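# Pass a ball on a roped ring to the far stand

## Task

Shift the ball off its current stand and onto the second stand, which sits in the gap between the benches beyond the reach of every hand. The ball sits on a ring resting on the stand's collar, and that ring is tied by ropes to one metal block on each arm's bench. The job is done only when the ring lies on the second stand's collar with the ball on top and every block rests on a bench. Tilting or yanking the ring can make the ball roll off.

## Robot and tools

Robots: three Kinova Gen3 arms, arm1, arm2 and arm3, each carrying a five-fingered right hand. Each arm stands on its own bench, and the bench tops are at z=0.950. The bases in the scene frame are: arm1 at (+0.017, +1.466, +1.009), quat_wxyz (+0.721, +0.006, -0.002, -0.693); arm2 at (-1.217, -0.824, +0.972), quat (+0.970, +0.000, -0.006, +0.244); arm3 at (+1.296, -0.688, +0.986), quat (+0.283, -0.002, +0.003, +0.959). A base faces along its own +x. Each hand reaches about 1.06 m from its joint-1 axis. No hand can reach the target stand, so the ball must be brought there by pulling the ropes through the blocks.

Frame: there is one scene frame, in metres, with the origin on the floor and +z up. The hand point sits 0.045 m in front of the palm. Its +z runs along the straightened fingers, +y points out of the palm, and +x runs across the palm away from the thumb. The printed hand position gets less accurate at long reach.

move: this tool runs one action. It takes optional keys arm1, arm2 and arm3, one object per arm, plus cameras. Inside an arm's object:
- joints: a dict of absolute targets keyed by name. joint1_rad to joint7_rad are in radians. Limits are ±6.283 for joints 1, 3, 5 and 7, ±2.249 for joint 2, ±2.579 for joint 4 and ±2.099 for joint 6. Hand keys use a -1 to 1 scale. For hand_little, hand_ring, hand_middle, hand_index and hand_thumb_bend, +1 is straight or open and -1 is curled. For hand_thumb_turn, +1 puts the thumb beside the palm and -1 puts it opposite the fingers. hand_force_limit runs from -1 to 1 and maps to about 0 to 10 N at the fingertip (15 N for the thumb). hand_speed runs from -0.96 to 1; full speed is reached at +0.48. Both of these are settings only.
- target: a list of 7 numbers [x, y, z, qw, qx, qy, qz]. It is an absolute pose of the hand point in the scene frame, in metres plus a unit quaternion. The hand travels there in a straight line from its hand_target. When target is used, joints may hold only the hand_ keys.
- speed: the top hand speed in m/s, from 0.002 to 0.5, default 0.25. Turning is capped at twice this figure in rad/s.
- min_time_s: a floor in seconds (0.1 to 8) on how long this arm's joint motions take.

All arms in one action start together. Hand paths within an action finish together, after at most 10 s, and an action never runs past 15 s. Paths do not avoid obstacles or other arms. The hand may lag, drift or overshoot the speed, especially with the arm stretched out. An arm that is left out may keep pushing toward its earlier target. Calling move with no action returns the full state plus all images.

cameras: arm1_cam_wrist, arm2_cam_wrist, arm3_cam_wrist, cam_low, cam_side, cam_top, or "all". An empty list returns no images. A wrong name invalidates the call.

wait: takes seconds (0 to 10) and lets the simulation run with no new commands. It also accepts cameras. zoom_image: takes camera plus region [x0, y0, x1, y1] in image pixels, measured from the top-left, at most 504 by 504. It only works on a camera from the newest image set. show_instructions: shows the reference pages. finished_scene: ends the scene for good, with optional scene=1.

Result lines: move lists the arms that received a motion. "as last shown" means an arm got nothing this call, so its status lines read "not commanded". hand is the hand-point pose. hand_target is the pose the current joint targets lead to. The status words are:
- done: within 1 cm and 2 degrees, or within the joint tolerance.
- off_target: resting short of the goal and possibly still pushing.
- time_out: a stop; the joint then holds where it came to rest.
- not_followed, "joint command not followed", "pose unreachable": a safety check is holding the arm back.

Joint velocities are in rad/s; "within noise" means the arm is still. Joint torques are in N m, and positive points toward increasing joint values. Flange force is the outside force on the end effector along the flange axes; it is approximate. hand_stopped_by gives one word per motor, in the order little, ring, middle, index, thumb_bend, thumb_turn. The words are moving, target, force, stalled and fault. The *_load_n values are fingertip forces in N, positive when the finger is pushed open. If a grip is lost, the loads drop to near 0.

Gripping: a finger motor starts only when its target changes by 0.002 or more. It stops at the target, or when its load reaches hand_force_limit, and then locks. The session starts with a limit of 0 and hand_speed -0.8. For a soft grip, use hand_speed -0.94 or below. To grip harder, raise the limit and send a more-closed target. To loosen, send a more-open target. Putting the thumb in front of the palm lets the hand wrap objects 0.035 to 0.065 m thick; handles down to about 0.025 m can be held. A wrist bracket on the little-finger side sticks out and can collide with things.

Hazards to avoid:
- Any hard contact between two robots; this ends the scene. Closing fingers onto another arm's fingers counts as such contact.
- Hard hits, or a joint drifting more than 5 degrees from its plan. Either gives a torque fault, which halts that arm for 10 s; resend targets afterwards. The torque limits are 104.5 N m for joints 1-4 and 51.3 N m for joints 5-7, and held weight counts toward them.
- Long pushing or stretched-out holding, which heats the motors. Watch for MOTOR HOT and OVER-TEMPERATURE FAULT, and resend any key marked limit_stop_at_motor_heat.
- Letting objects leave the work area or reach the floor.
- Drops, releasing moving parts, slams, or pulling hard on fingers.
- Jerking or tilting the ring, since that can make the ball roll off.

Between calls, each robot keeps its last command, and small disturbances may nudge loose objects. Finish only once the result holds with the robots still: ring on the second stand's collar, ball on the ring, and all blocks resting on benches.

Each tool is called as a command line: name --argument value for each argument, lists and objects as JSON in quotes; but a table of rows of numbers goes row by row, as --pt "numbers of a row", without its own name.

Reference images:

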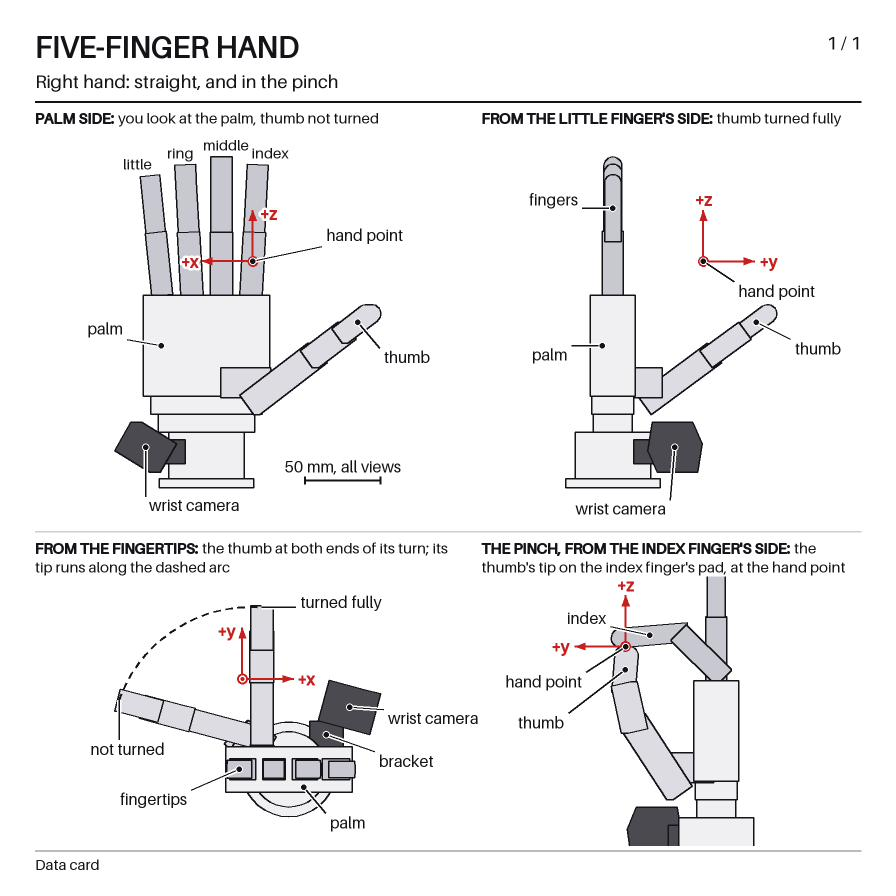

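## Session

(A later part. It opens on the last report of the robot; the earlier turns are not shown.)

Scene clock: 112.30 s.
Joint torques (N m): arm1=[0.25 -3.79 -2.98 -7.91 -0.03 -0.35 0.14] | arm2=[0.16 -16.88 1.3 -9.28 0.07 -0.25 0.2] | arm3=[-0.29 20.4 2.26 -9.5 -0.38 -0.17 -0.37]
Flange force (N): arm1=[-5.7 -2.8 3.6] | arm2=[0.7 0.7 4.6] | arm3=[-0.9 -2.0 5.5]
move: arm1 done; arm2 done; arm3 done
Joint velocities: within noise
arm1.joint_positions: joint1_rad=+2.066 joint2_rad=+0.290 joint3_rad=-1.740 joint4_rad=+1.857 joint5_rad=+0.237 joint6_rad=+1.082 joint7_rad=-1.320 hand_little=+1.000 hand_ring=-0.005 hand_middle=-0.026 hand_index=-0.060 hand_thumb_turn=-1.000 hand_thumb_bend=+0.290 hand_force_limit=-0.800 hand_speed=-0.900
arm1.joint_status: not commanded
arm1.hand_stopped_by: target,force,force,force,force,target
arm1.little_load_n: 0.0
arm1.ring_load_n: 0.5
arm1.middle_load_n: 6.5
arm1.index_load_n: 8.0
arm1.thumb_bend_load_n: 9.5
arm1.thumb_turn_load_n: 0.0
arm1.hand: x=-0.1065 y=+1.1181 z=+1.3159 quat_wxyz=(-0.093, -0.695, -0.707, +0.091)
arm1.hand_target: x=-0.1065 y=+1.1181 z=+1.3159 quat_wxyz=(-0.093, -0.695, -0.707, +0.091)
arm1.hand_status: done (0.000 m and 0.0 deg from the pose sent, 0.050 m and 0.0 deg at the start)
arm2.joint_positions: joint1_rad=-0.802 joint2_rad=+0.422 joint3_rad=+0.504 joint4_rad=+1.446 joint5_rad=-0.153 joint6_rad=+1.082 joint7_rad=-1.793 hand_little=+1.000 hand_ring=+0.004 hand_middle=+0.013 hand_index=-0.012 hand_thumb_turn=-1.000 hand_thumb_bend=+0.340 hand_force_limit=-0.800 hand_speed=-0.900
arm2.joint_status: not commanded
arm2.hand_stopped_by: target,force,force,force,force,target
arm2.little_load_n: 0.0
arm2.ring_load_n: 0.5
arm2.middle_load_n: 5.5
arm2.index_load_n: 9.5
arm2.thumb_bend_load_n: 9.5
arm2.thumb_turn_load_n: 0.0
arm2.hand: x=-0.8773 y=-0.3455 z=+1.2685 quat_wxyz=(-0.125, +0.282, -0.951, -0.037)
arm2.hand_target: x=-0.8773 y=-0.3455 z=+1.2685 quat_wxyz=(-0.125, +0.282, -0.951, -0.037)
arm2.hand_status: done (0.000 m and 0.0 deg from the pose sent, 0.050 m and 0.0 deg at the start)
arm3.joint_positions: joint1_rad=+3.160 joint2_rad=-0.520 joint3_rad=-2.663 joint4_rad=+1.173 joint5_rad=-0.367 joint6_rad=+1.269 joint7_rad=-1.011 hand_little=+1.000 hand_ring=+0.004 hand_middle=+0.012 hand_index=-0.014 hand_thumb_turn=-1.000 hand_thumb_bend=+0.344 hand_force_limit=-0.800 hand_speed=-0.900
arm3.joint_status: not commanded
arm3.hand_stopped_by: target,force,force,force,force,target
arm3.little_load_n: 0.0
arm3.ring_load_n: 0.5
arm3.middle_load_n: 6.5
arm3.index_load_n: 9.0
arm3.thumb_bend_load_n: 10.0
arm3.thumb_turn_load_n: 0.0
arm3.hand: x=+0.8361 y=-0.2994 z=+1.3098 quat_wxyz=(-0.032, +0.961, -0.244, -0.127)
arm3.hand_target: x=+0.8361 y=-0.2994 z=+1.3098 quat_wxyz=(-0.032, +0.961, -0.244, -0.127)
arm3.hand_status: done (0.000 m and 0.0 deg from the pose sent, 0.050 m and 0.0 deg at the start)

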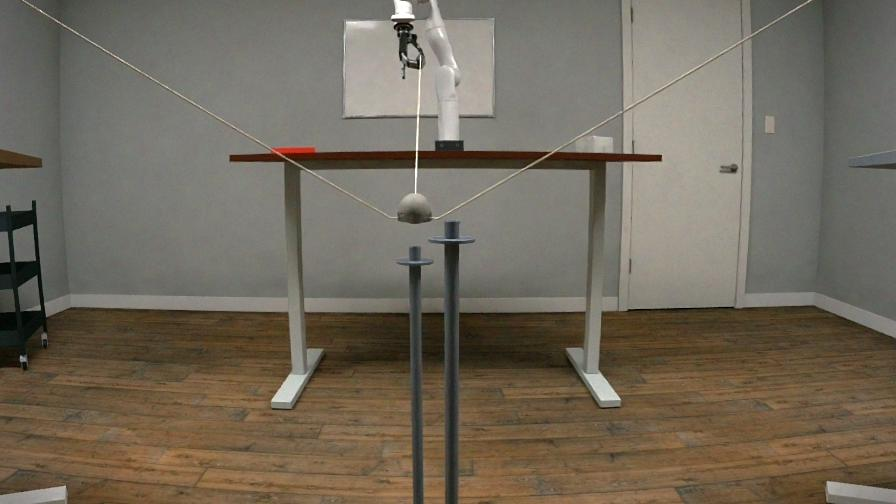

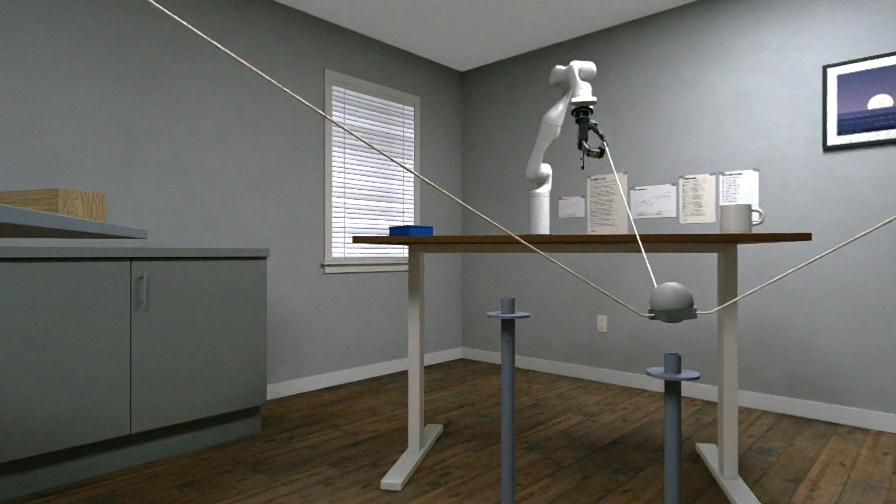

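move --arm1 '{"target": [-0.1065, 1.1181, 1.3799, 0.0931, 0.6949, 0.7072, -0.0915], "speed": 0.05}' --arm2 '{"target": [-0.8773, -0.3455, 1.3325, 0.1251, -0.2816, 0.9506, 0.0371], "speed": 0.05}' --arm3 '{"target": [0.8361, -0.2994, 1.3738, 0.0321, -0.9609, 0.2441, 0.1265], "speed": 0.05}' --cameras '["cam_low", "cam_side", "cam_top"]'

Scene clock: 114.53 s.
Joint torques (N m): arm1=[0.26 -2.87 -2.96 -8.47 -0.05 -0.35 0.19] | arm2=[0.17 -16.82 1.13 -9.66 0.06 -0.28 0.17] | arm3=[-0.28 20.63 2.01 -9.53 -0.39 -0.2 -0.36]
Flange force (N): arm1=[-5.9 -3.2 3.2] | arm2=[0.8 0.6 4.7] | arm3=[-1.2 -2.0 5.2]
move: arm1 done; arm2 done; arm3 done
Joint velocities: within noise
arm1.joint_positions: joint1_rad=+2.159 joint2_rad=+0.277 joint3_rad=-1.863 joint4_rad=+1.680 joint5_rad=+0.206 joint6_rad=+1.283 joint7_rad=-1.304 hand_little=+1.000 hand_ring=-0.005 hand_middle=-0.026 hand_index=-0.060 hand_thumb_turn=-1.000 hand_thumb_bend=+0.290 hand_force_limit=-0.800 hand_speed=-0.900
arm1.joint_status: not commanded
arm1.hand_stopped_by: target,force,force,force,force,target
arm1.little_load_n: 0.0
arm1.ring_load_n: 0.5
arm1.middle_load_n: 6.5
arm1.index_load_n: 8.0
arm1.thumb_bend_load_n: 9.5
arm1.thumb_turn_load_n: 0.0
arm1.hand: x=-0.1065 y=+1.1181 z=+1.3799 quat_wxyz=(-0.093, -0.695, -0.707, +0.091)
arm1.hand_target: x=-0.1065 y=+1.1181 z=+1.3799 quat_wxyz=(-0.093, -0.695, -0.707, +0.091)
arm1.hand_status: done (0.000 m and 0.0 deg from the pose sent, 0.064 m and 0.0 deg at the start)
arm2.joint_positions: joint1_rad=-0.796 joint2_rad=+0.397 joint3_rad=+0.518 joint4_rad=+1.274 joint5_rad=-0.140 joint6_rad=+1.275 joint7_rad=-1.800 hand_little=+1.000 hand_ring=+0.004 hand_middle=+0.013 hand_index=-0.012 hand_thumb_turn=-1.000 hand_thumb_bend=+0.340 hand_force_limit=-0.800 hand_speed=-0.900
arm2.joint_status: not commanded
arm2.hand_stopped_by: target,force,force,force,force,target
arm2.little_load_n: 0.0
arm2.ring_load_n: 0.5
arm2.middle_load_n: 5.5
arm2.index_load_n: 9.0
arm2.thumb_bend_load_n: 9.5
arm2.thumb_turn_load_n: 0.0
arm2.hand: x=-0.8773 y=-0.3455 z=+1.3325 quat_wxyz=(-0.125, +0.282, -0.951, -0.037)
arm2.hand_target: x=-0.8773 y=-0.3455 z=+1.3325 quat_wxyz=(-0.125, +0.282, -0.951, -0.037)
arm2.hand_status: done (0.000 m and 0.0 deg from the pose sent, 0.064 m and 0.0 deg at the start)
arm3.joint_positions: joint1_rad=+3.187 joint2_rad=-0.518 joint3_rad=-2.660 joint4_rad=+0.967 joint5_rad=-0.360 joint6_rad=+1.468 joint7_rad=-1.056 hand_little=+1.000 hand_ring=+0.004 hand_middle=+0.012 hand_index=-0.014 hand_thumb_turn=-1.000 hand_thumb_bend=+0.344 hand_force_limit=-0.800 hand_speed=-0.900
arm3.joint_status: not commanded
arm3.hand_stopped_by: target,force,force,force,force,target
arm3.little_load_n: 0.0
arm3.ring_load_n: 0.5
arm3.middle_load_n: 6.5
arm3.index_load_n: 9.0
arm3.thumb_bend_load_n: 10.0
arm3.thumb_turn_load_n: 0.0
arm3.hand: x=+0.8361 y=-0.2994 z=+1.3738 quat_wxyz=(-0.032, +0.961, -0.244, -0.126)
arm3.hand_target: x=+0.8361 y=-0.2994 z=+1.3738 quat_wxyz=(-0.032, +0.961, -0.244, -0.126)
arm3.hand_status: done (0.000 m and 0.0 deg from the pose sent, 0.064 m and 0.0 deg at the start)

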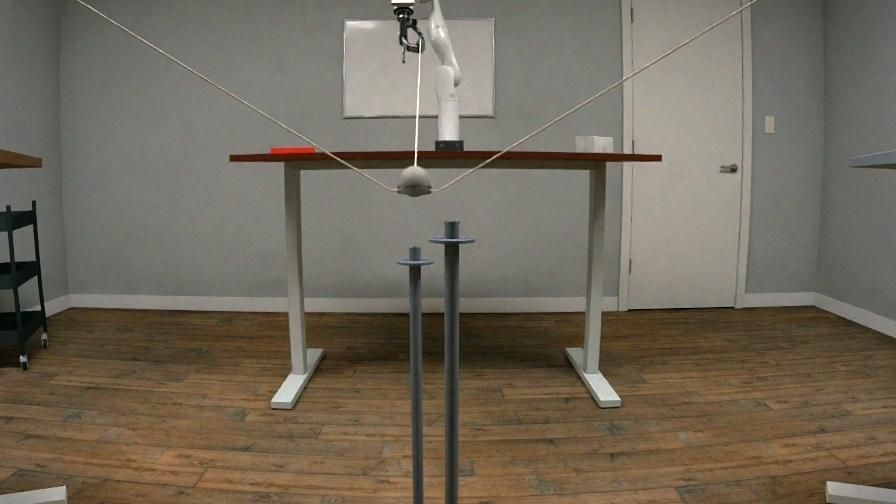

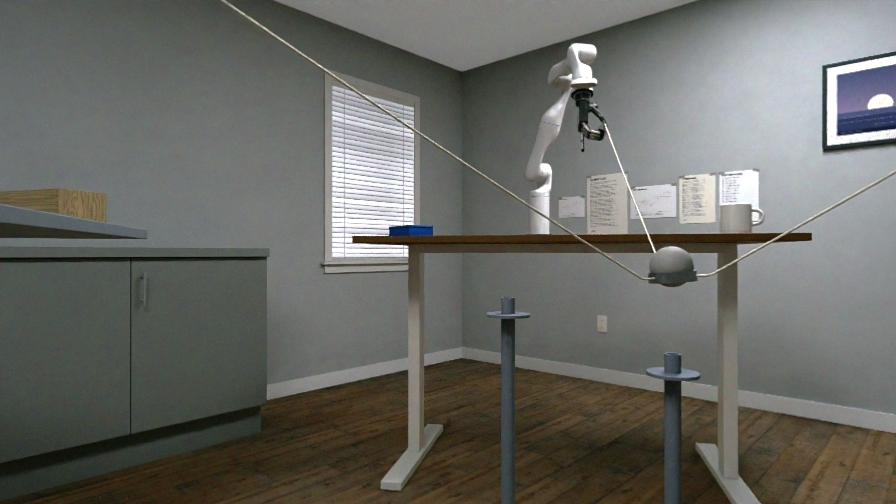

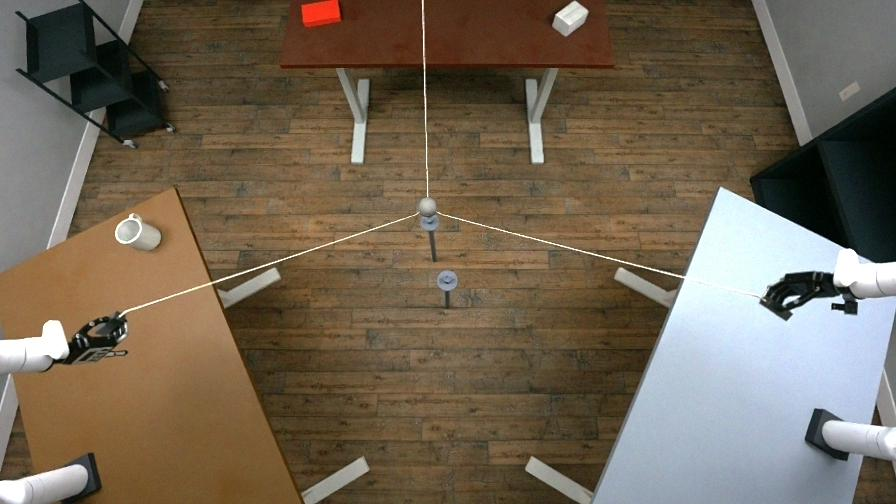

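move --arm1 '{"target": [-0.0686, 0.9683, 1.3799, 0.0931, 0.6949, 0.7072, -0.0915], "speed": 0.05}' --arm2 '{"target": [-0.8394, -0.4953, 1.3325, 0.1251, -0.2816, 0.9506, 0.0371], "speed": 0.05}' --arm3 '{"target": [0.8740, -0.4492, 1.3738, 0.0321, -0.9609, 0.2441, 0.1265], "speed": 0.05}' --cameras '["cam_low", "cam_side", "cam_top"]'

Scene clock: 118.43 s.
Joint torques (N m): arm1=[0.14 -12.65 -4.42 -7.96 0.1 -0.43 0.15] | arm2=[0.26 -12.59 0.55 -9.61 -0.06 -0.21 0.18] | arm3=[-0.53 13.61 0.96 -9.84 -0.31 -0.29 -0.33]
Flange force (N): arm1=[-4.0 -0.4 1.9] | arm2=[0.0 0.6 4.9] | arm3=[-2.6 -2.5 5.6]
move: arm1 done; arm2 done; arm3 done
Joint velocities: within noise
arm1.joint_positions: joint1_rad=+1.151 joint2_rad=+0.437 joint3_rad=-1.279 joint4_rad=+1.376 joint5_rad=+0.455 joint6_rad=+1.361 joint7_rad=-1.669 hand_little=+1.000 hand_ring=-0.005 hand_middle=-0.026 hand_index=-0.060 hand_thumb_turn=-1.000 hand_thumb_bend=+0.290 hand_force_limit=-0.800 hand_speed=-0.900
arm1.joint_status: not commanded
arm1.hand_stopped_by: target,force,force,force,force,target
arm1.little_load_n: 0.0
arm1.ring_load_n: 0.0
arm1.middle_load_n: 6.5
arm1.index_load_n: 8.5
arm1.thumb_bend_load_n: 9.5
arm1.thumb_turn_load_n: 0.0
arm1.hand: x=-0.0686 y=+0.9683 z=+1.3799 quat_wxyz=(-0.093, -0.695, -0.707, +0.091)
arm1.hand_target: x=-0.0686 y=+0.9683 z=+1.3799 quat_wxyz=(-0.093, -0.695, -0.707, +0.091)
arm1.hand_status: done (0.000 m and 0.0 deg from the pose sent, 0.155 m and 0.0 deg at the start)
arm2.joint_positions: joint1_rad=-0.621 joint2_rad=+0.203 joint3_rad=+0.576 joint4_rad=+1.525 joint5_rad=-0.126 joint6_rad=+1.197 joint7_rad=-1.526 hand_little=+1.000 hand_ring=+0.004 hand_middle=+0.013 hand_index=-0.012 hand_thumb_turn=-1.000 hand_thumb_bend=+0.340 hand_force_limit=-0.800 hand_speed=-0.900
arm2.joint_status: not commanded
arm2.hand_stopped_by: target,force,force,force,force,target
arm2.little_load_n: 0.0
arm2.ring_load_n: 0.5
arm2.middle_load_n: 5.5
arm2.index_load_n: 9.5
arm2.thumb_bend_load_n: 9.5
arm2.thumb_turn_load_n: 0.0
arm2.hand: x=-0.8394 y=-0.4953 z=+1.3325 quat_wxyz=(-0.125, +0.282, -0.951, -0.037)
arm2.hand_target: x=-0.8394 y=-0.4953 z=+1.3325 quat_wxyz=(-0.125, +0.282, -0.951, -0.037)
arm2.hand_status: done (0.000 m and 0.0 deg from the pose sent, 0.154 m and 0.0 deg at the start)
arm3.joint_positions: joint1_rad=+2.831 joint2_rad=-0.172 joint3_rad=-2.644 joint4_rad=+1.441 joint5_rad=-0.146 joint6_rad=+1.290 joint7_rad=-1.302 hand_little=+1.000 hand_ring=+0.004 hand_middle=+0.012 hand_index=-0.014 hand_thumb_turn=-1.000 hand_thumb_bend=+0.344 hand_force_limit=-0.800 hand_speed=-0.900
arm3.joint_status: not commanded
arm3.hand_stopped_by: target,force,force,force,force,target
arm3.little_load_n: 0.0
arm3.ring_load_n: 0.5
arm3.middle_load_n: 6.5
arm3.index_load_n: 9.0
arm3.thumb_bend_load_n: 10.0
arm3.thumb_turn_load_n: 0.0
arm3.hand: x=+0.8740 y=-0.4492 z=+1.3738 quat_wxyz=(-0.032, +0.961, -0.244, -0.127)
arm3.hand_target: x=+0.8740 y=-0.4492 z=+1.3738 quat_wxyz=(-0.032, +0.961, -0.244, -0.127)
arm3.hand_status: done (0.000 m and 0.0 deg from the pose sent, 0.155 m and 0.0 deg at the start)

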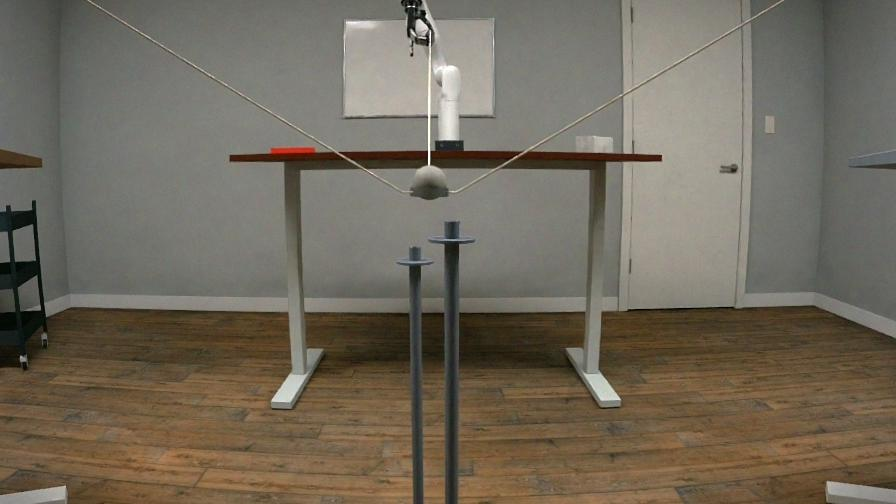

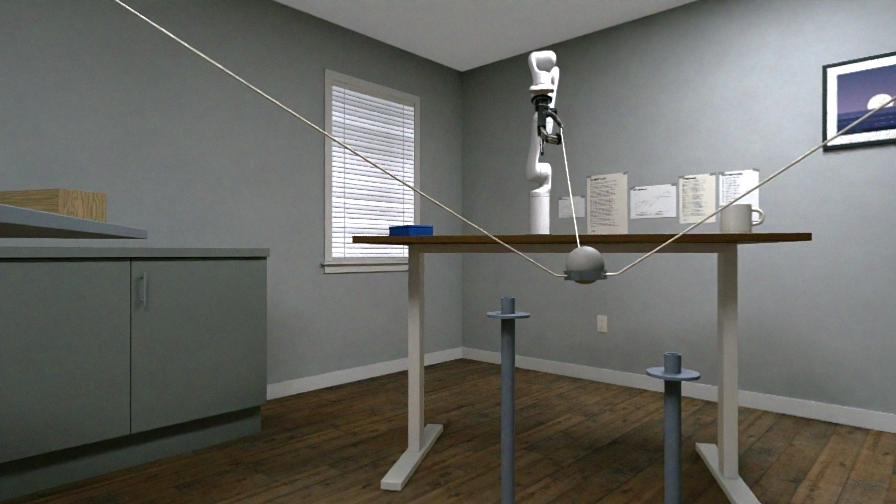

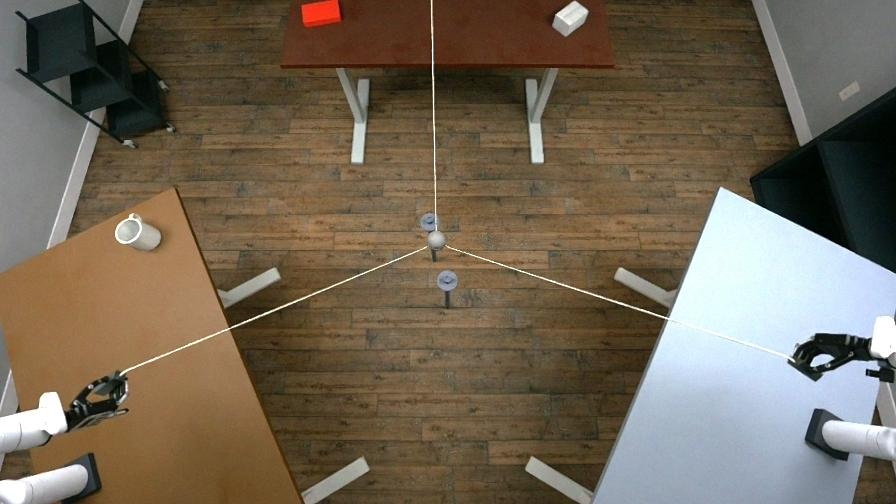

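move --arm1 '{"target": [-0.0307, 0.8185, 1.3799, 0.0931, 0.6949, 0.7072, -0.0915], "speed": 0.05}' --arm2 '{"target": [-0.8015, -0.6451, 1.3325, 0.1251, -0.2816, 0.9506, 0.0371], "speed": 0.05}' --arm3 '{"target": [0.9119, -0.5990, 1.3738, 0.0321, -0.9609, 0.2441, 0.1265], "speed": 0.05}' --cameras '["cam_low", "cam_side", "cam_top"]'

zoom_image --camera "cam_low" --region '[400, 150, 500, 270]'

zoom_image --camera "cam_side" --region '[450, 220, 560, 350]'

Scene clock: 122.47 s.
Joint torques (N m): arm1=[0.02 -21.14 -4.74 -6.61 0.05 -0.47 0.25] | arm2=[0.51 -10.85 0.49 -9.49 -0.18 -0.11 0.16] | arm3=[-0.72 8.53 -0.31 -9.99 -0.11 -0.41 -0.35]
Flange force (N): arm1=[-5.4 -0.2 1.4] | arm2=[-0.4 0.7 4.9] | arm3=[-2.6 -0.9 5.5]
move: arm1 done; arm2 done; arm3 done
Joint velocities: within noise
arm1.joint_positions: joint1_rad=+0.583 joint2_rad=+0.719 joint3_rad=-1.073 joint4_rad=+0.838 joint5_rad=+0.703 joint6_rad=+1.582 joint7_rad=-1.745 hand_little=+1.000 hand_ring=-0.005 hand_middle=-0.026 hand_index=-0.060 hand_thumb_turn=-1.000 hand_thumb_bend=+0.290 hand_force_limit=-0.800 hand_speed=-0.900
arm1.joint_status: not commanded
arm1.hand_stopped_by: target,force,force,force,force,target
arm1.little_load_n: 0.0
arm1.ring_load_n: 0.5
arm1.middle_load_n: 6.5
arm1.index_load_n: 8.5
arm1.thumb_bend_load_n: 9.5
arm1.thumb_turn_load_n: 0.0
arm1.hand: x=-0.0307 y=+0.8185 z=+1.3799 quat_wxyz=(-0.093, -0.695, -0.707, +0.091)
arm1.hand_target: x=-0.0307 y=+0.8185 z=+1.3799 quat_wxyz=(-0.093, -0.695, -0.707, +0.091)
arm1.hand_status: done (0.000 m and 0.0 deg from the pose sent, 0.155 m and 0.0 deg at the start)
arm2.joint_positions: joint1_rad=-0.341 joint2_rad=+0.149 joint3_rad=+0.687 joint4_rad=+1.592 joint5_rad=-0.210 joint6_rad=+1.211 joint7_rad=-1.107 hand_little=+1.000 hand_ring=+0.004 hand_middle=+0.013 hand_index=-0.012 hand_thumb_turn=-1.000 hand_thumb_bend=+0.340 hand_force_limit=-0.800 hand_speed=-0.900
arm2.joint_status: not commanded
arm2.hand_stopped_by: target,force,force,force,force,target
arm2.little_load_n: 0.0
arm2.ring_load_n: 0.5
arm2.middle_load_n: 5.5
arm2.index_load_n: 9.5
arm2.thumb_bend_load_n: 9.5
arm2.thumb_turn_load_n: 0.0
arm2.hand: x=-0.8015 y=-0.6451 z=+1.3325 quat_wxyz=(-0.125, +0.282, -0.951, -0.037)
arm2.hand_target: x=-0.8015 y=-0.6451 z=+1.3325 quat_wxyz=(-0.125, +0.282, -0.951, -0.037)
arm2.hand_status: done (0.000 m and 0.0 deg from the pose sent, 0.155 m and 0.0 deg at the start)
arm3.joint_positions: joint1_rad=+2.554 joint2_rad=+0.108 joint3_rad=-2.864 joint4_rad=+1.708 joint5_rad=+0.100 joint6_rad=+1.280 joint7_rad=-1.818 hand_little=+1.000 hand_ring=+0.004 hand_middle=+0.012 hand_index=-0.014 hand_thumb_turn=-1.000 hand_thumb_bend=+0.344 hand_force_limit=-0.800 hand_speed=-0.900
arm3.joint_status: not commanded
arm3.hand_stopped_by: target,force,force,force,force,target
arm3.little_load_n: 0.0
arm3.ring_load_n: 0.5
arm3.middle_load_n: 6.5
arm3.index_load_n: 9.0
arm3.thumb_bend_load_n: 10.0
arm3.thumb_turn_load_n: 0.0
arm3.hand: x=+0.9119 y=-0.5990 z=+1.3738 quat_wxyz=(-0.032, +0.961, -0.244, -0.127)
arm3.hand_target: x=+0.9119 y=-0.5990 z=+1.3738 quat_wxyz=(-0.032, +0.961, -0.244, -0.127)
arm3.hand_status: done (0.000 m and 0.0 deg from the pose sent, 0.155 m and 0.0 deg at the start)

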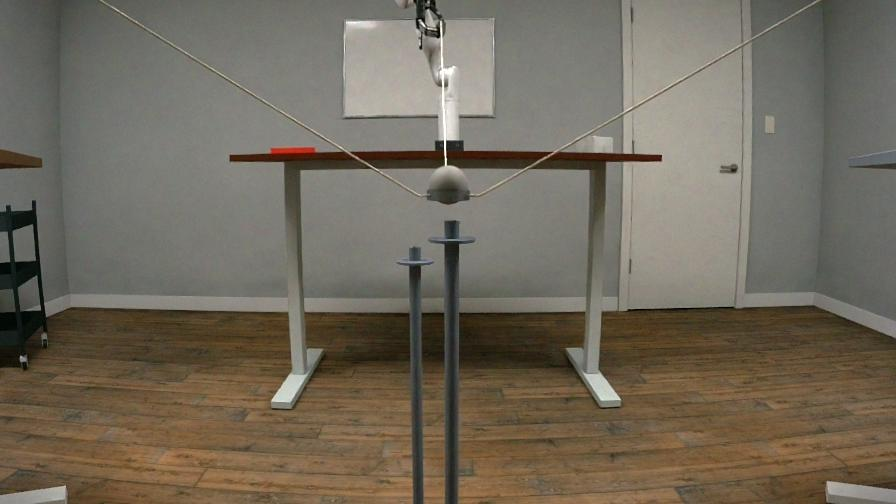

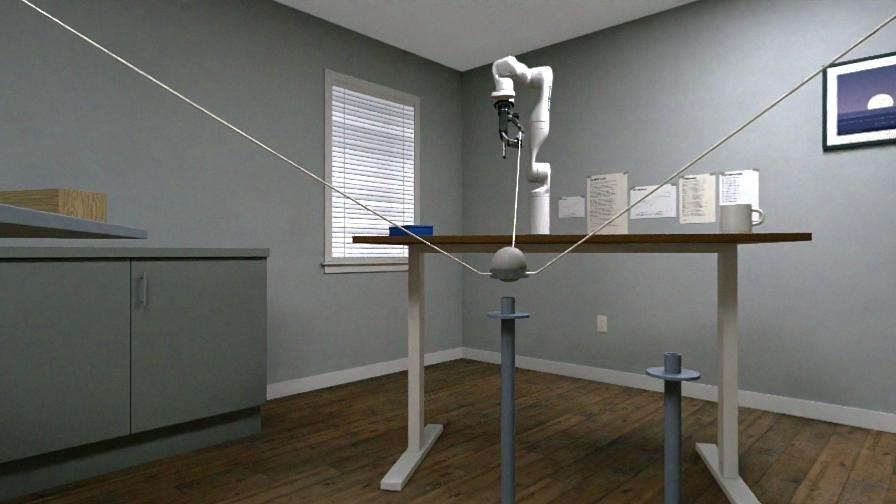

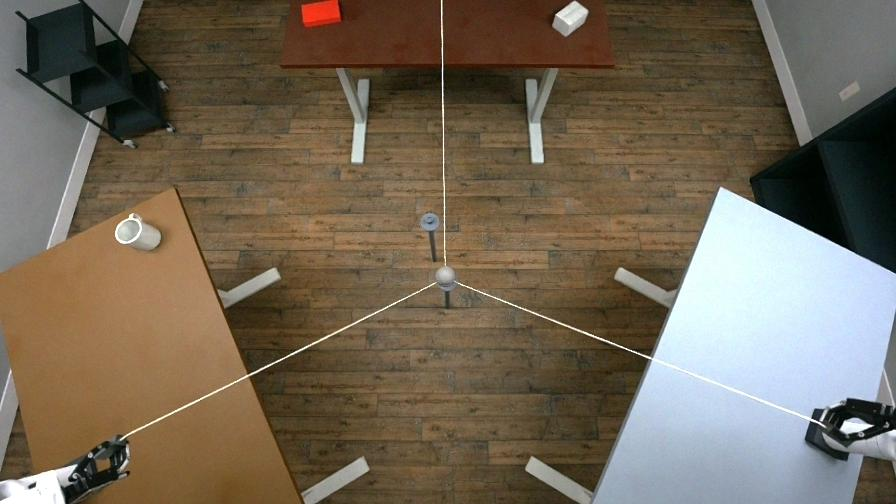

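Scaled by 4.200 from the camera's image (finer frame: 1280x720).

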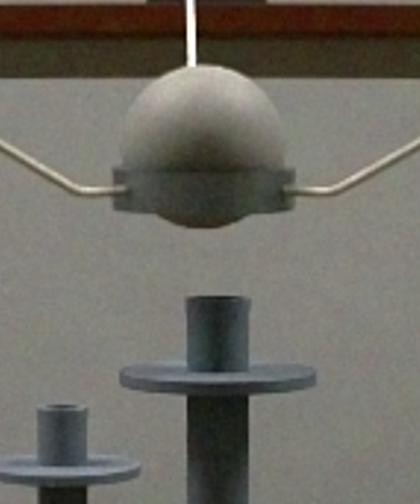

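Scaled by 3.877 from the camera's image (finer frame: 1280x720).

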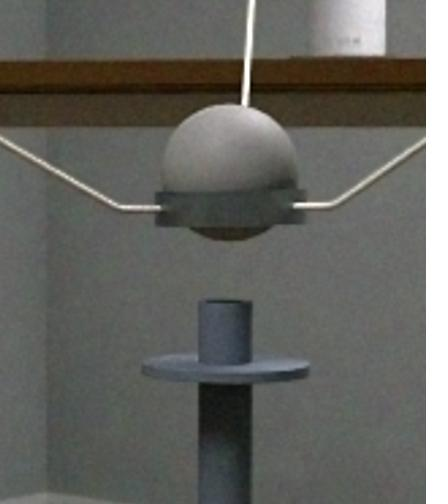

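move --arm1 '{"target": [-0.0249, 0.8188, 1.3619, 0.0931, 0.6949, 0.7072, -0.0915], "speed": 0.02}' --arm2 '{"target": [-0.7957, -0.6448, 1.3145, 0.1251, -0.2816, 0.9506, 0.0371], "speed": 0.02}' --arm3 '{"target": [0.9177, -0.5987, 1.3558, 0.0321, -0.9609, 0.2441, 0.1265], "speed": 0.02}' --cameras '["cam_low", "cam_side"]'

zoom_image --camera "cam_low" --region '[410, 160, 490, 250]'

zoom_image --camera "cam_side" --region '[465, 240, 555, 340]'

Scene clock: 124.60 s.
Joint torques (N m): arm1=[-0.02 -20.87 -5.01 -6.72 0.08 -0.43 0.15] | arm2=[0.58 -11.25 0.66 -9.4 -0.16 -0.08 0.16] | arm3=[-0.68 8.23 -0.36 -9.9 -0.09 -0.43 -0.35]
Flange force (N): arm1=[-5.0 -0.3 1.7] | arm2=[-0.2 1.0 4.9] | arm3=[-2.6 -0.9 5.5]
move: arm1 done; arm2 done; arm3 done
Joint velocities: within noise
arm1.joint_positions: joint1_rad=+0.601 joint2_rad=+0.720 joint3_rad=-1.076 joint4_rad=+0.912 joint5_rad=+0.702 joint6_rad=+1.526 joint7_rad=-1.777 hand_little=+1.000 hand_ring=-0.005 hand_middle=-0.026 hand_index=-0.060 hand_thumb_turn=-1.000 hand_thumb_bend=+0.290 hand_force_limit=-0.800 hand_speed=-0.900
arm1.joint_status: not commanded
arm1.hand_stopped_by: target,force,force,force,force,target
arm1.little_load_n: 0.0
arm1.ring_load_n: 0.0
arm1.middle_load_n: 6.5
arm1.index_load_n: 8.5
arm1.thumb_bend_load_n: 9.5
arm1.thumb_turn_load_n: 0.0
arm1.hand: x=-0.0249 y=+0.8188 z=+1.3619 quat_wxyz=(-0.093, -0.695, -0.707, +0.091)
arm1.hand_target: x=-0.0249 y=+0.8188 z=+1.3619 quat_wxyz=(-0.093, -0.695, -0.707, +0.091)
arm1.hand_status: done (0.000 m and 0.0 deg from the pose sent, 0.019 m and 0.0 deg at the start)
arm2.joint_positions: joint1_rad=-0.326 joint2_rad=+0.174 joint3_rad=+0.686 joint4_rad=+1.626 joint5_rad=-0.234 joint6_rad=+1.161 joint7_rad=-1.078 hand_little=+1.000 hand_ring=+0.004 hand_middle=+0.013 hand_index=-0.012 hand_thumb_turn=-1.000 hand_thumb_bend=+0.340 hand_force_limit=-0.800 hand_speed=-0.900
arm2.joint_status: not commanded
arm2.hand_stopped_by: target,force,force,force,force,target
arm2.little_load_n: 0.0
arm2.ring_load_n: 0.5
arm2.middle_load_n: 5.5
arm2.index_load_n: 9.0
arm2.thumb_bend_load_n: 9.0
arm2.thumb_turn_load_n: 0.0
arm2.hand: x=-0.7957 y=-0.6448 z=+1.3145 quat_wxyz=(-0.125, +0.282, -0.951, -0.037)
arm2.hand_target: x=-0.7957 y=-0.6448 z=+1.3145 quat_wxyz=(-0.125, +0.282, -0.951, -0.037)
arm2.hand_status: done (0.000 m and 0.0 deg from the pose sent, 0.019 m and 0.0 deg at the start)
arm3.joint_positions: joint1_rad=+2.555 joint2_rad=+0.119 joint3_rad=-2.861 joint4_rad=+1.774 joint5_rad=+0.104 joint6_rad=+1.224 joint7_rad=-1.820 hand_little=+1.000 hand_ring=+0.004 hand_middle=+0.012 hand_index=-0.014 hand_thumb_turn=-1.000 hand_thumb_bend=+0.344 hand_force_limit=-0.800 hand_speed=-0.900
arm3.joint_status: not commanded
arm3.hand_stopped_by: target,force,force,force,force,target
arm3.little_load_n: 0.0
arm3.ring_load_n: 0.5
arm3.middle_load_n: 6.5
arm3.index_load_n: 9.0
arm3.thumb_bend_load_n: 10.0
arm3.thumb_turn_load_n: 0.0
arm3.hand: x=+0.9177 y=-0.5987 z=+1.3558 quat_wxyz=(-0.032, +0.961, -0.244, -0.127)
arm3.hand_target: x=+0.9177 y=-0.5987 z=+1.3558 quat_wxyz=(-0.032, +0.961, -0.244, -0.127)
arm3.hand_status: done (0.000 m and 0.0 deg from the pose sent, 0.019 m and 0.0 deg at the start)

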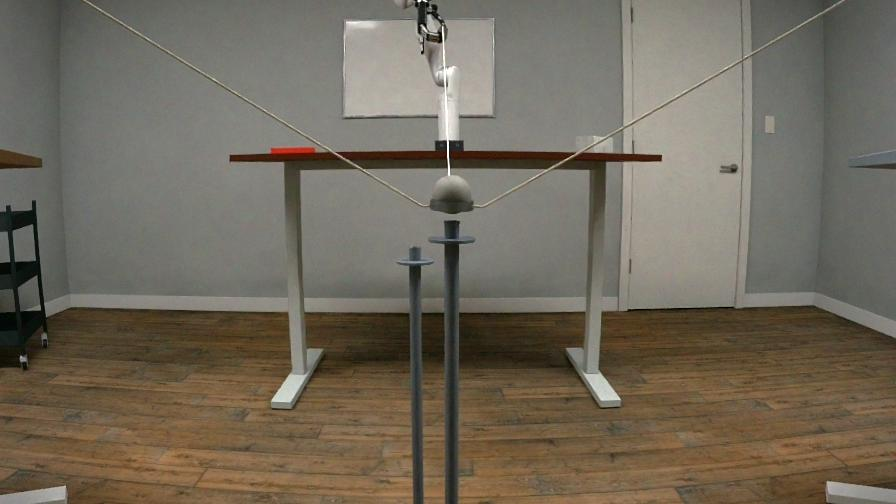

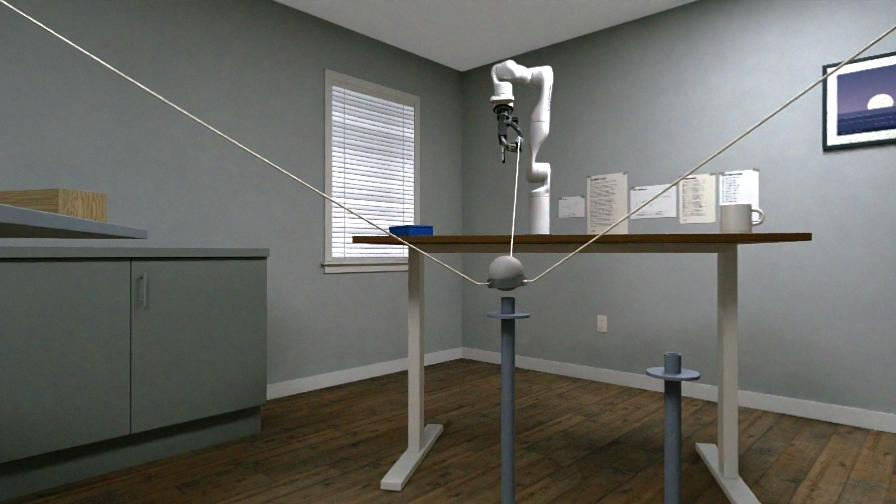

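Scaled by 5.600 from the camera's image (finer frame: 1280x720).

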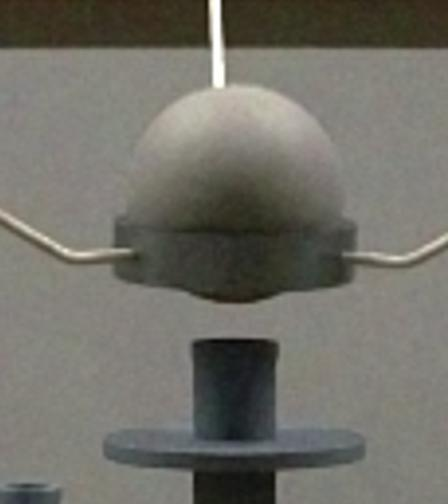

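Scaled by 5.040 from the camera's image (finer frame: 1280x720).

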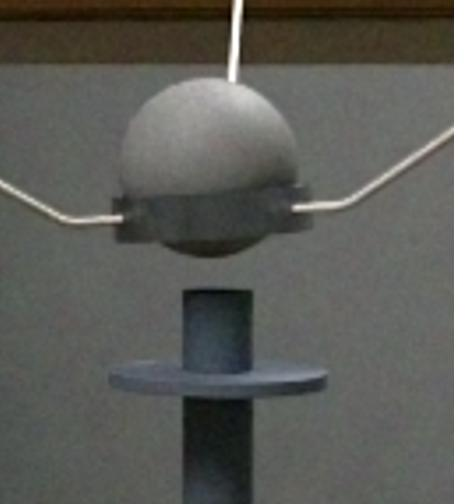

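move --arm1 '{"target": [-0.0254, 0.8440, 1.3183, 0.0931, 0.6949, 0.7072, -0.0915], "speed": 0.02}' --cameras '["cam_low", "cam_side"]'

zoom_image --camera "cam_low" --region '[410, 160, 490, 250]'

zoom_image --camera "cam_side" --region '[465, 240, 555, 340]'

Scene clock: 130.43 s.
Joint torques (N m): arm1=[0.03 -19.25 -5.53 -6.97 0.11 -0.45 0.16] | arm2=[0.55 -11.23 0.68 -9.41 -0.14 -0.06 0.16] | arm3=[-0.68 8.29 -0.37 -9.87 -0.14 -0.39 -0.35]
Flange force (N): arm1=[-4.4 -0.1 2.1] | arm2=[-0.2 1.0 5.0] | arm3=[-2.8 -0.9 5.6]
move: arm1 done
Joint velocities: within noise
arm1.joint_positions: joint1_rad=+0.712 joint2_rad=+0.689 joint3_rad=-1.101 joint4_rad=+1.158 joint5_rad=+0.685 joint6_rad=+1.362 joint7_rad=-1.843 hand_little=+1.000 hand_ring=-0.005 hand_middle=-0.026 hand_index=-0.060 hand_thumb_turn=-1.000 hand_thumb_bend=+0.290 hand_force_limit=-0.800 hand_speed=-0.900
arm1.joint_status: not commanded
arm1.hand_stopped_by: target,force,force,force,force,target
arm1.little_load_n: 0.0
arm1.ring_load_n: 0.5
arm1.middle_load_n: 6.5
arm1.index_load_n: 8.5
arm1.thumb_bend_load_n: 9.5
arm1.thumb_turn_load_n: 0.0
arm1.hand: x=-0.0254 y=+0.8440 z=+1.3183 quat_wxyz=(-0.093, -0.695, -0.707, +0.092)
arm1.hand_target: x=-0.0254 y=+0.8440 z=+1.3183 quat_wxyz=(-0.093, -0.695, -0.707, +0.092)
arm1.hand_status: done (0.000 m and 0.0 deg from the pose sent, 0.050 m and 0.0 deg at the start)
arm2, arm3: as last shown
arm2.little_load_n: -0.5
arm2.index_load_n: 9.5
arm2.thumb_bend_load_n: 9.5

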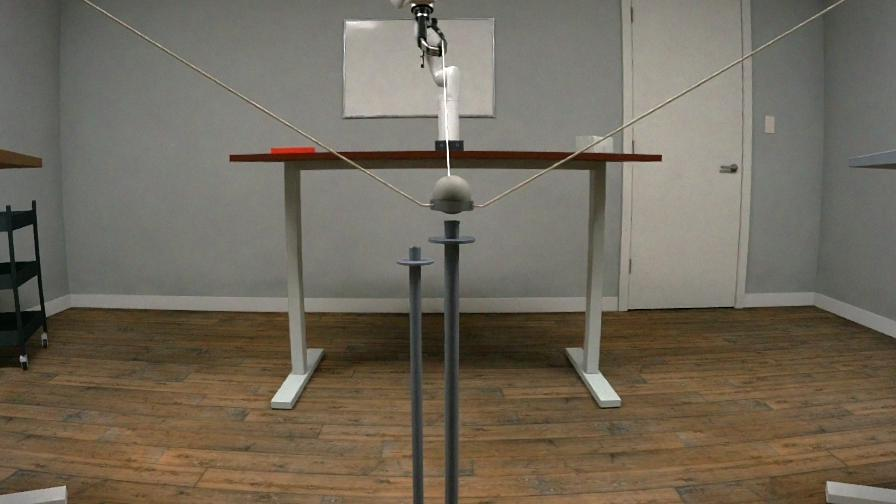

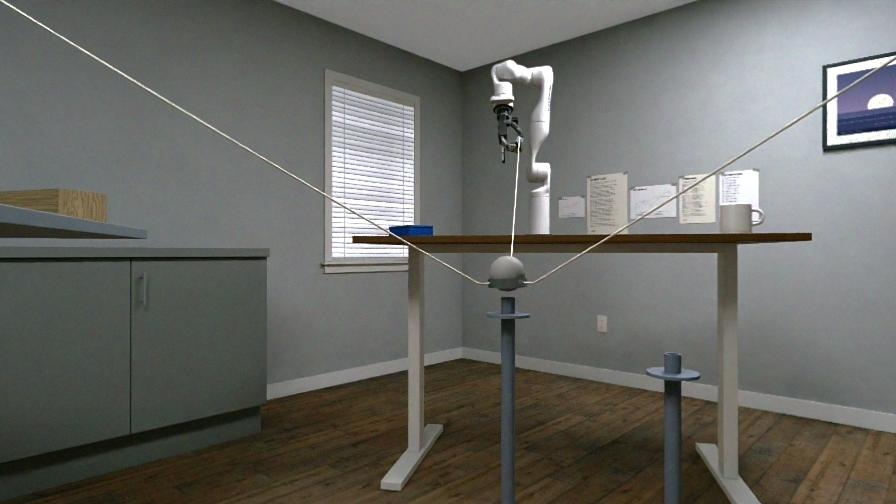

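Scaled by 5.600 from the camera's image (finer frame: 1280x720).

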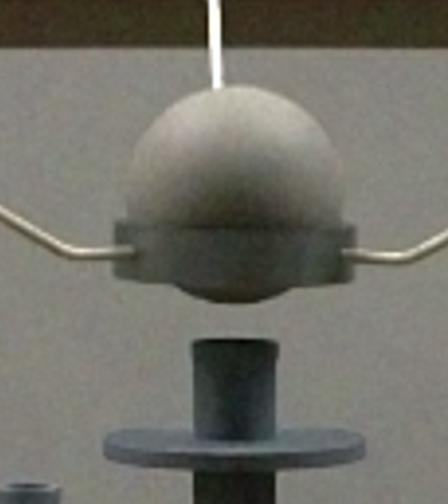

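Scaled by 5.040 from the camera's image (finer frame: 1280x720).

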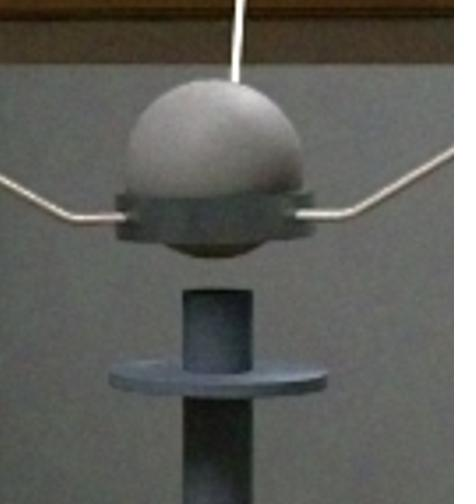

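move --arm1 '{"target": [-0.0259, 0.8447, 1.3083, 0.0931, 0.6949, 0.7072, -0.0915], "speed": 0.01}' --arm2 '{"target": [-0.7962, -0.6441, 1.3045, 0.1251, -0.2816, 0.9506, 0.0371], "speed": 0.01}' --arm3 '{"target": [0.9172, -0.5980, 1.3458, 0.0321, -0.9609, 0.2441, 0.1265], "speed": 0.01}' --cameras '["cam_low", "cam_side"]'

zoom_image --camera "cam_low" --region '[410, 160, 490, 250]'

zoom_image --camera "cam_side" --region '[465, 240, 555, 340]'

Scene clock: 132.70 s.
Joint torques (N m): arm1=[-0.03 -19.09 -5.6 -6.86 0.12 -0.39 0.13] | arm2=[0.55 -11.29 0.76 -9.27 -0.17 -0.08 0.19] | arm3=[-0.72 8.33 -0.36 -9.85 -0.1 -0.4 -0.33]
Flange force (N): arm1=[-4.2 -0.3 2.0] | arm2=[-0.4 1.1 4.8] | arm3=[-2.7 -0.9 5.8]
move: arm1 done; arm2 done; arm3 done
Joint velocities: within noise
arm1.joint_positions: joint1_rad=+0.721 joint2_rad=+0.694 joint3_rad=-1.099 joint4_rad=+1.186 joint5_rad=+0.690 joint6_rad=+1.335 joint7_rad=-1.852 hand_little=+1.000 hand_ring=-0.005 hand_middle=-0.026 hand_index=-0.060 hand_thumb_turn=-1.000 hand_thumb_bend=+0.290 hand_force_limit=-0.800 hand_speed=-0.900
arm1.joint_status: not commanded
arm1.hand_stopped_by: target,force,force,force,force,target
arm1.little_load_n: 0.0
arm1.ring_load_n: 0.5
arm1.middle_load_n: 6.5
arm1.index_load_n: 8.0
arm1.thumb_bend_load_n: 9.5
arm1.thumb_turn_load_n: 0.0
arm1.hand: x=-0.0259 y=+0.8447 z=+1.3083 quat_wxyz=(-0.093, -0.695, -0.707, +0.091)
arm1.hand_target: x=-0.0259 y=+0.8447 z=+1.3083 quat_wxyz=(-0.093, -0.695, -0.707, +0.091)
arm1.hand_status: done (0.000 m and 0.0 deg from the pose sent, 0.010 m and 0.0 deg at the start)
arm2.joint_positions: joint1_rad=-0.325 joint2_rad=+0.179 joint3_rad=+0.684 joint4_rad=+1.654 joint5_rad=-0.240 joint6_rad=+1.130 joint7_rad=-1.073 hand_little=+1.000 hand_ring=+0.004 hand_middle=+0.013 hand_index=-0.012 hand_thumb_turn=-1.000 hand_thumb_bend=+0.340 hand_force_limit=-0.800 hand_speed=-0.900
arm2.joint_status: not commanded
arm2.hand_stopped_by: target,force,force,force,force,target
arm2.little_load_n: 0.0
arm2.ring_load_n: 0.5
arm2.middle_load_n: 5.5
arm2.index_load_n: 9.5
arm2.thumb_bend_load_n: 9.5
arm2.thumb_turn_load_n: 0.0
arm2.hand: x=-0.7962 y=-0.6441 z=+1.3045 quat_wxyz=(-0.125, +0.282, -0.951, -0.037)
arm2.hand_target: x=-0.7962 y=-0.6441 z=+1.3045 quat_wxyz=(-0.125, +0.282, -0.951, -0.037)
arm2.hand_status: done (0.000 m and 0.0 deg from the pose sent, 0.010 m and 0.0 deg at the start)
arm3.joint_positions: joint1_rad=+2.557 joint2_rad=+0.114 joint3_rad=-2.857 joint4_rad=+1.802 joint5_rad=+0.103 joint6_rad=+1.191 joint7_rad=-1.818 hand_little=+1.000 hand_ring=+0.004 hand_middle=+0.012 hand_index=-0.014 hand_thumb_turn=-1.000 hand_thumb_bend=+0.344 hand_force_limit=-0.800 hand_speed=-0.900
arm3.joint_status: not commanded
arm3.hand_stopped_by: target,force,force,force,force,target
arm3.little_load_n: 0.0
arm3.ring_load_n: 0.5
arm3.middle_load_n: 6.5
arm3.index_load_n: 9.0
arm3.thumb_bend_load_n: 10.0
arm3.thumb_turn_load_n: 0.0
arm3.hand: x=+0.9172 y=-0.5980 z=+1.3458 quat_wxyz=(-0.032, +0.961, -0.244, -0.127)
arm3.hand_target: x=+0.9172 y=-0.5980 z=+1.3458 quat_wxyz=(-0.032, +0.961, -0.244, -0.127)
arm3.hand_status: done (0.000 m and 0.0 deg from the pose sent, 0.010 m and 0.0 deg at the start)

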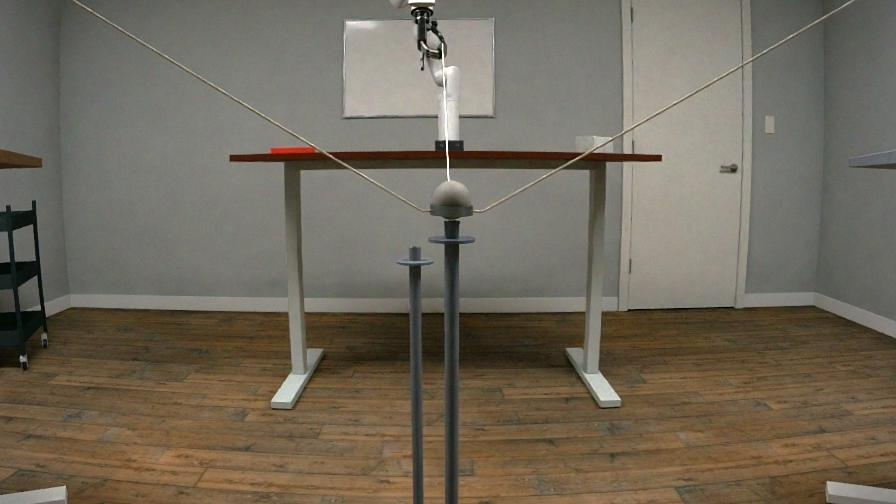

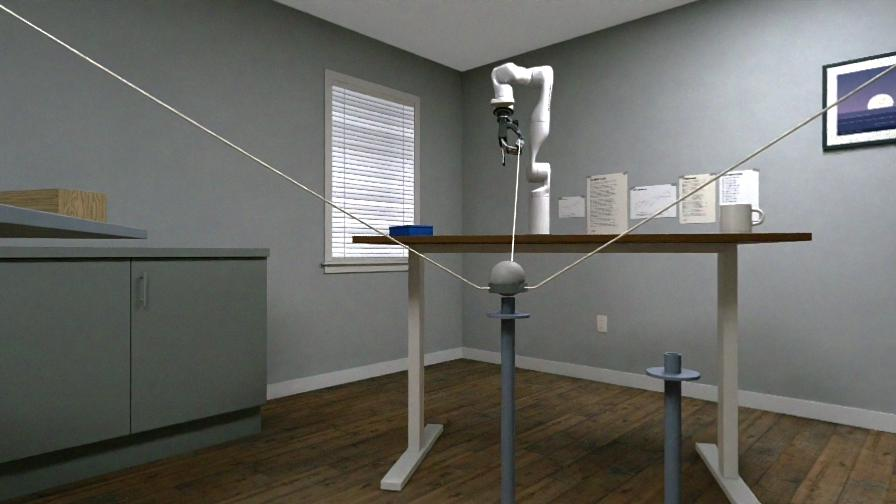

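Scaled by 5.600 from the camera's image (finer frame: 1280x720).

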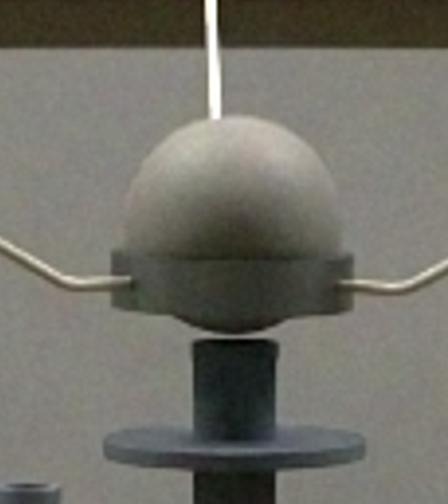

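Scaled by 5.040 from the camera's image (finer frame: 1280x720).

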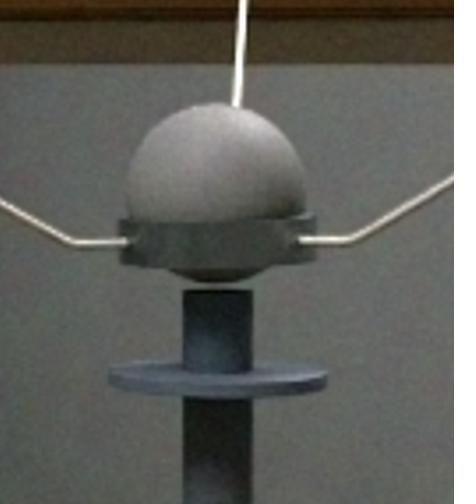

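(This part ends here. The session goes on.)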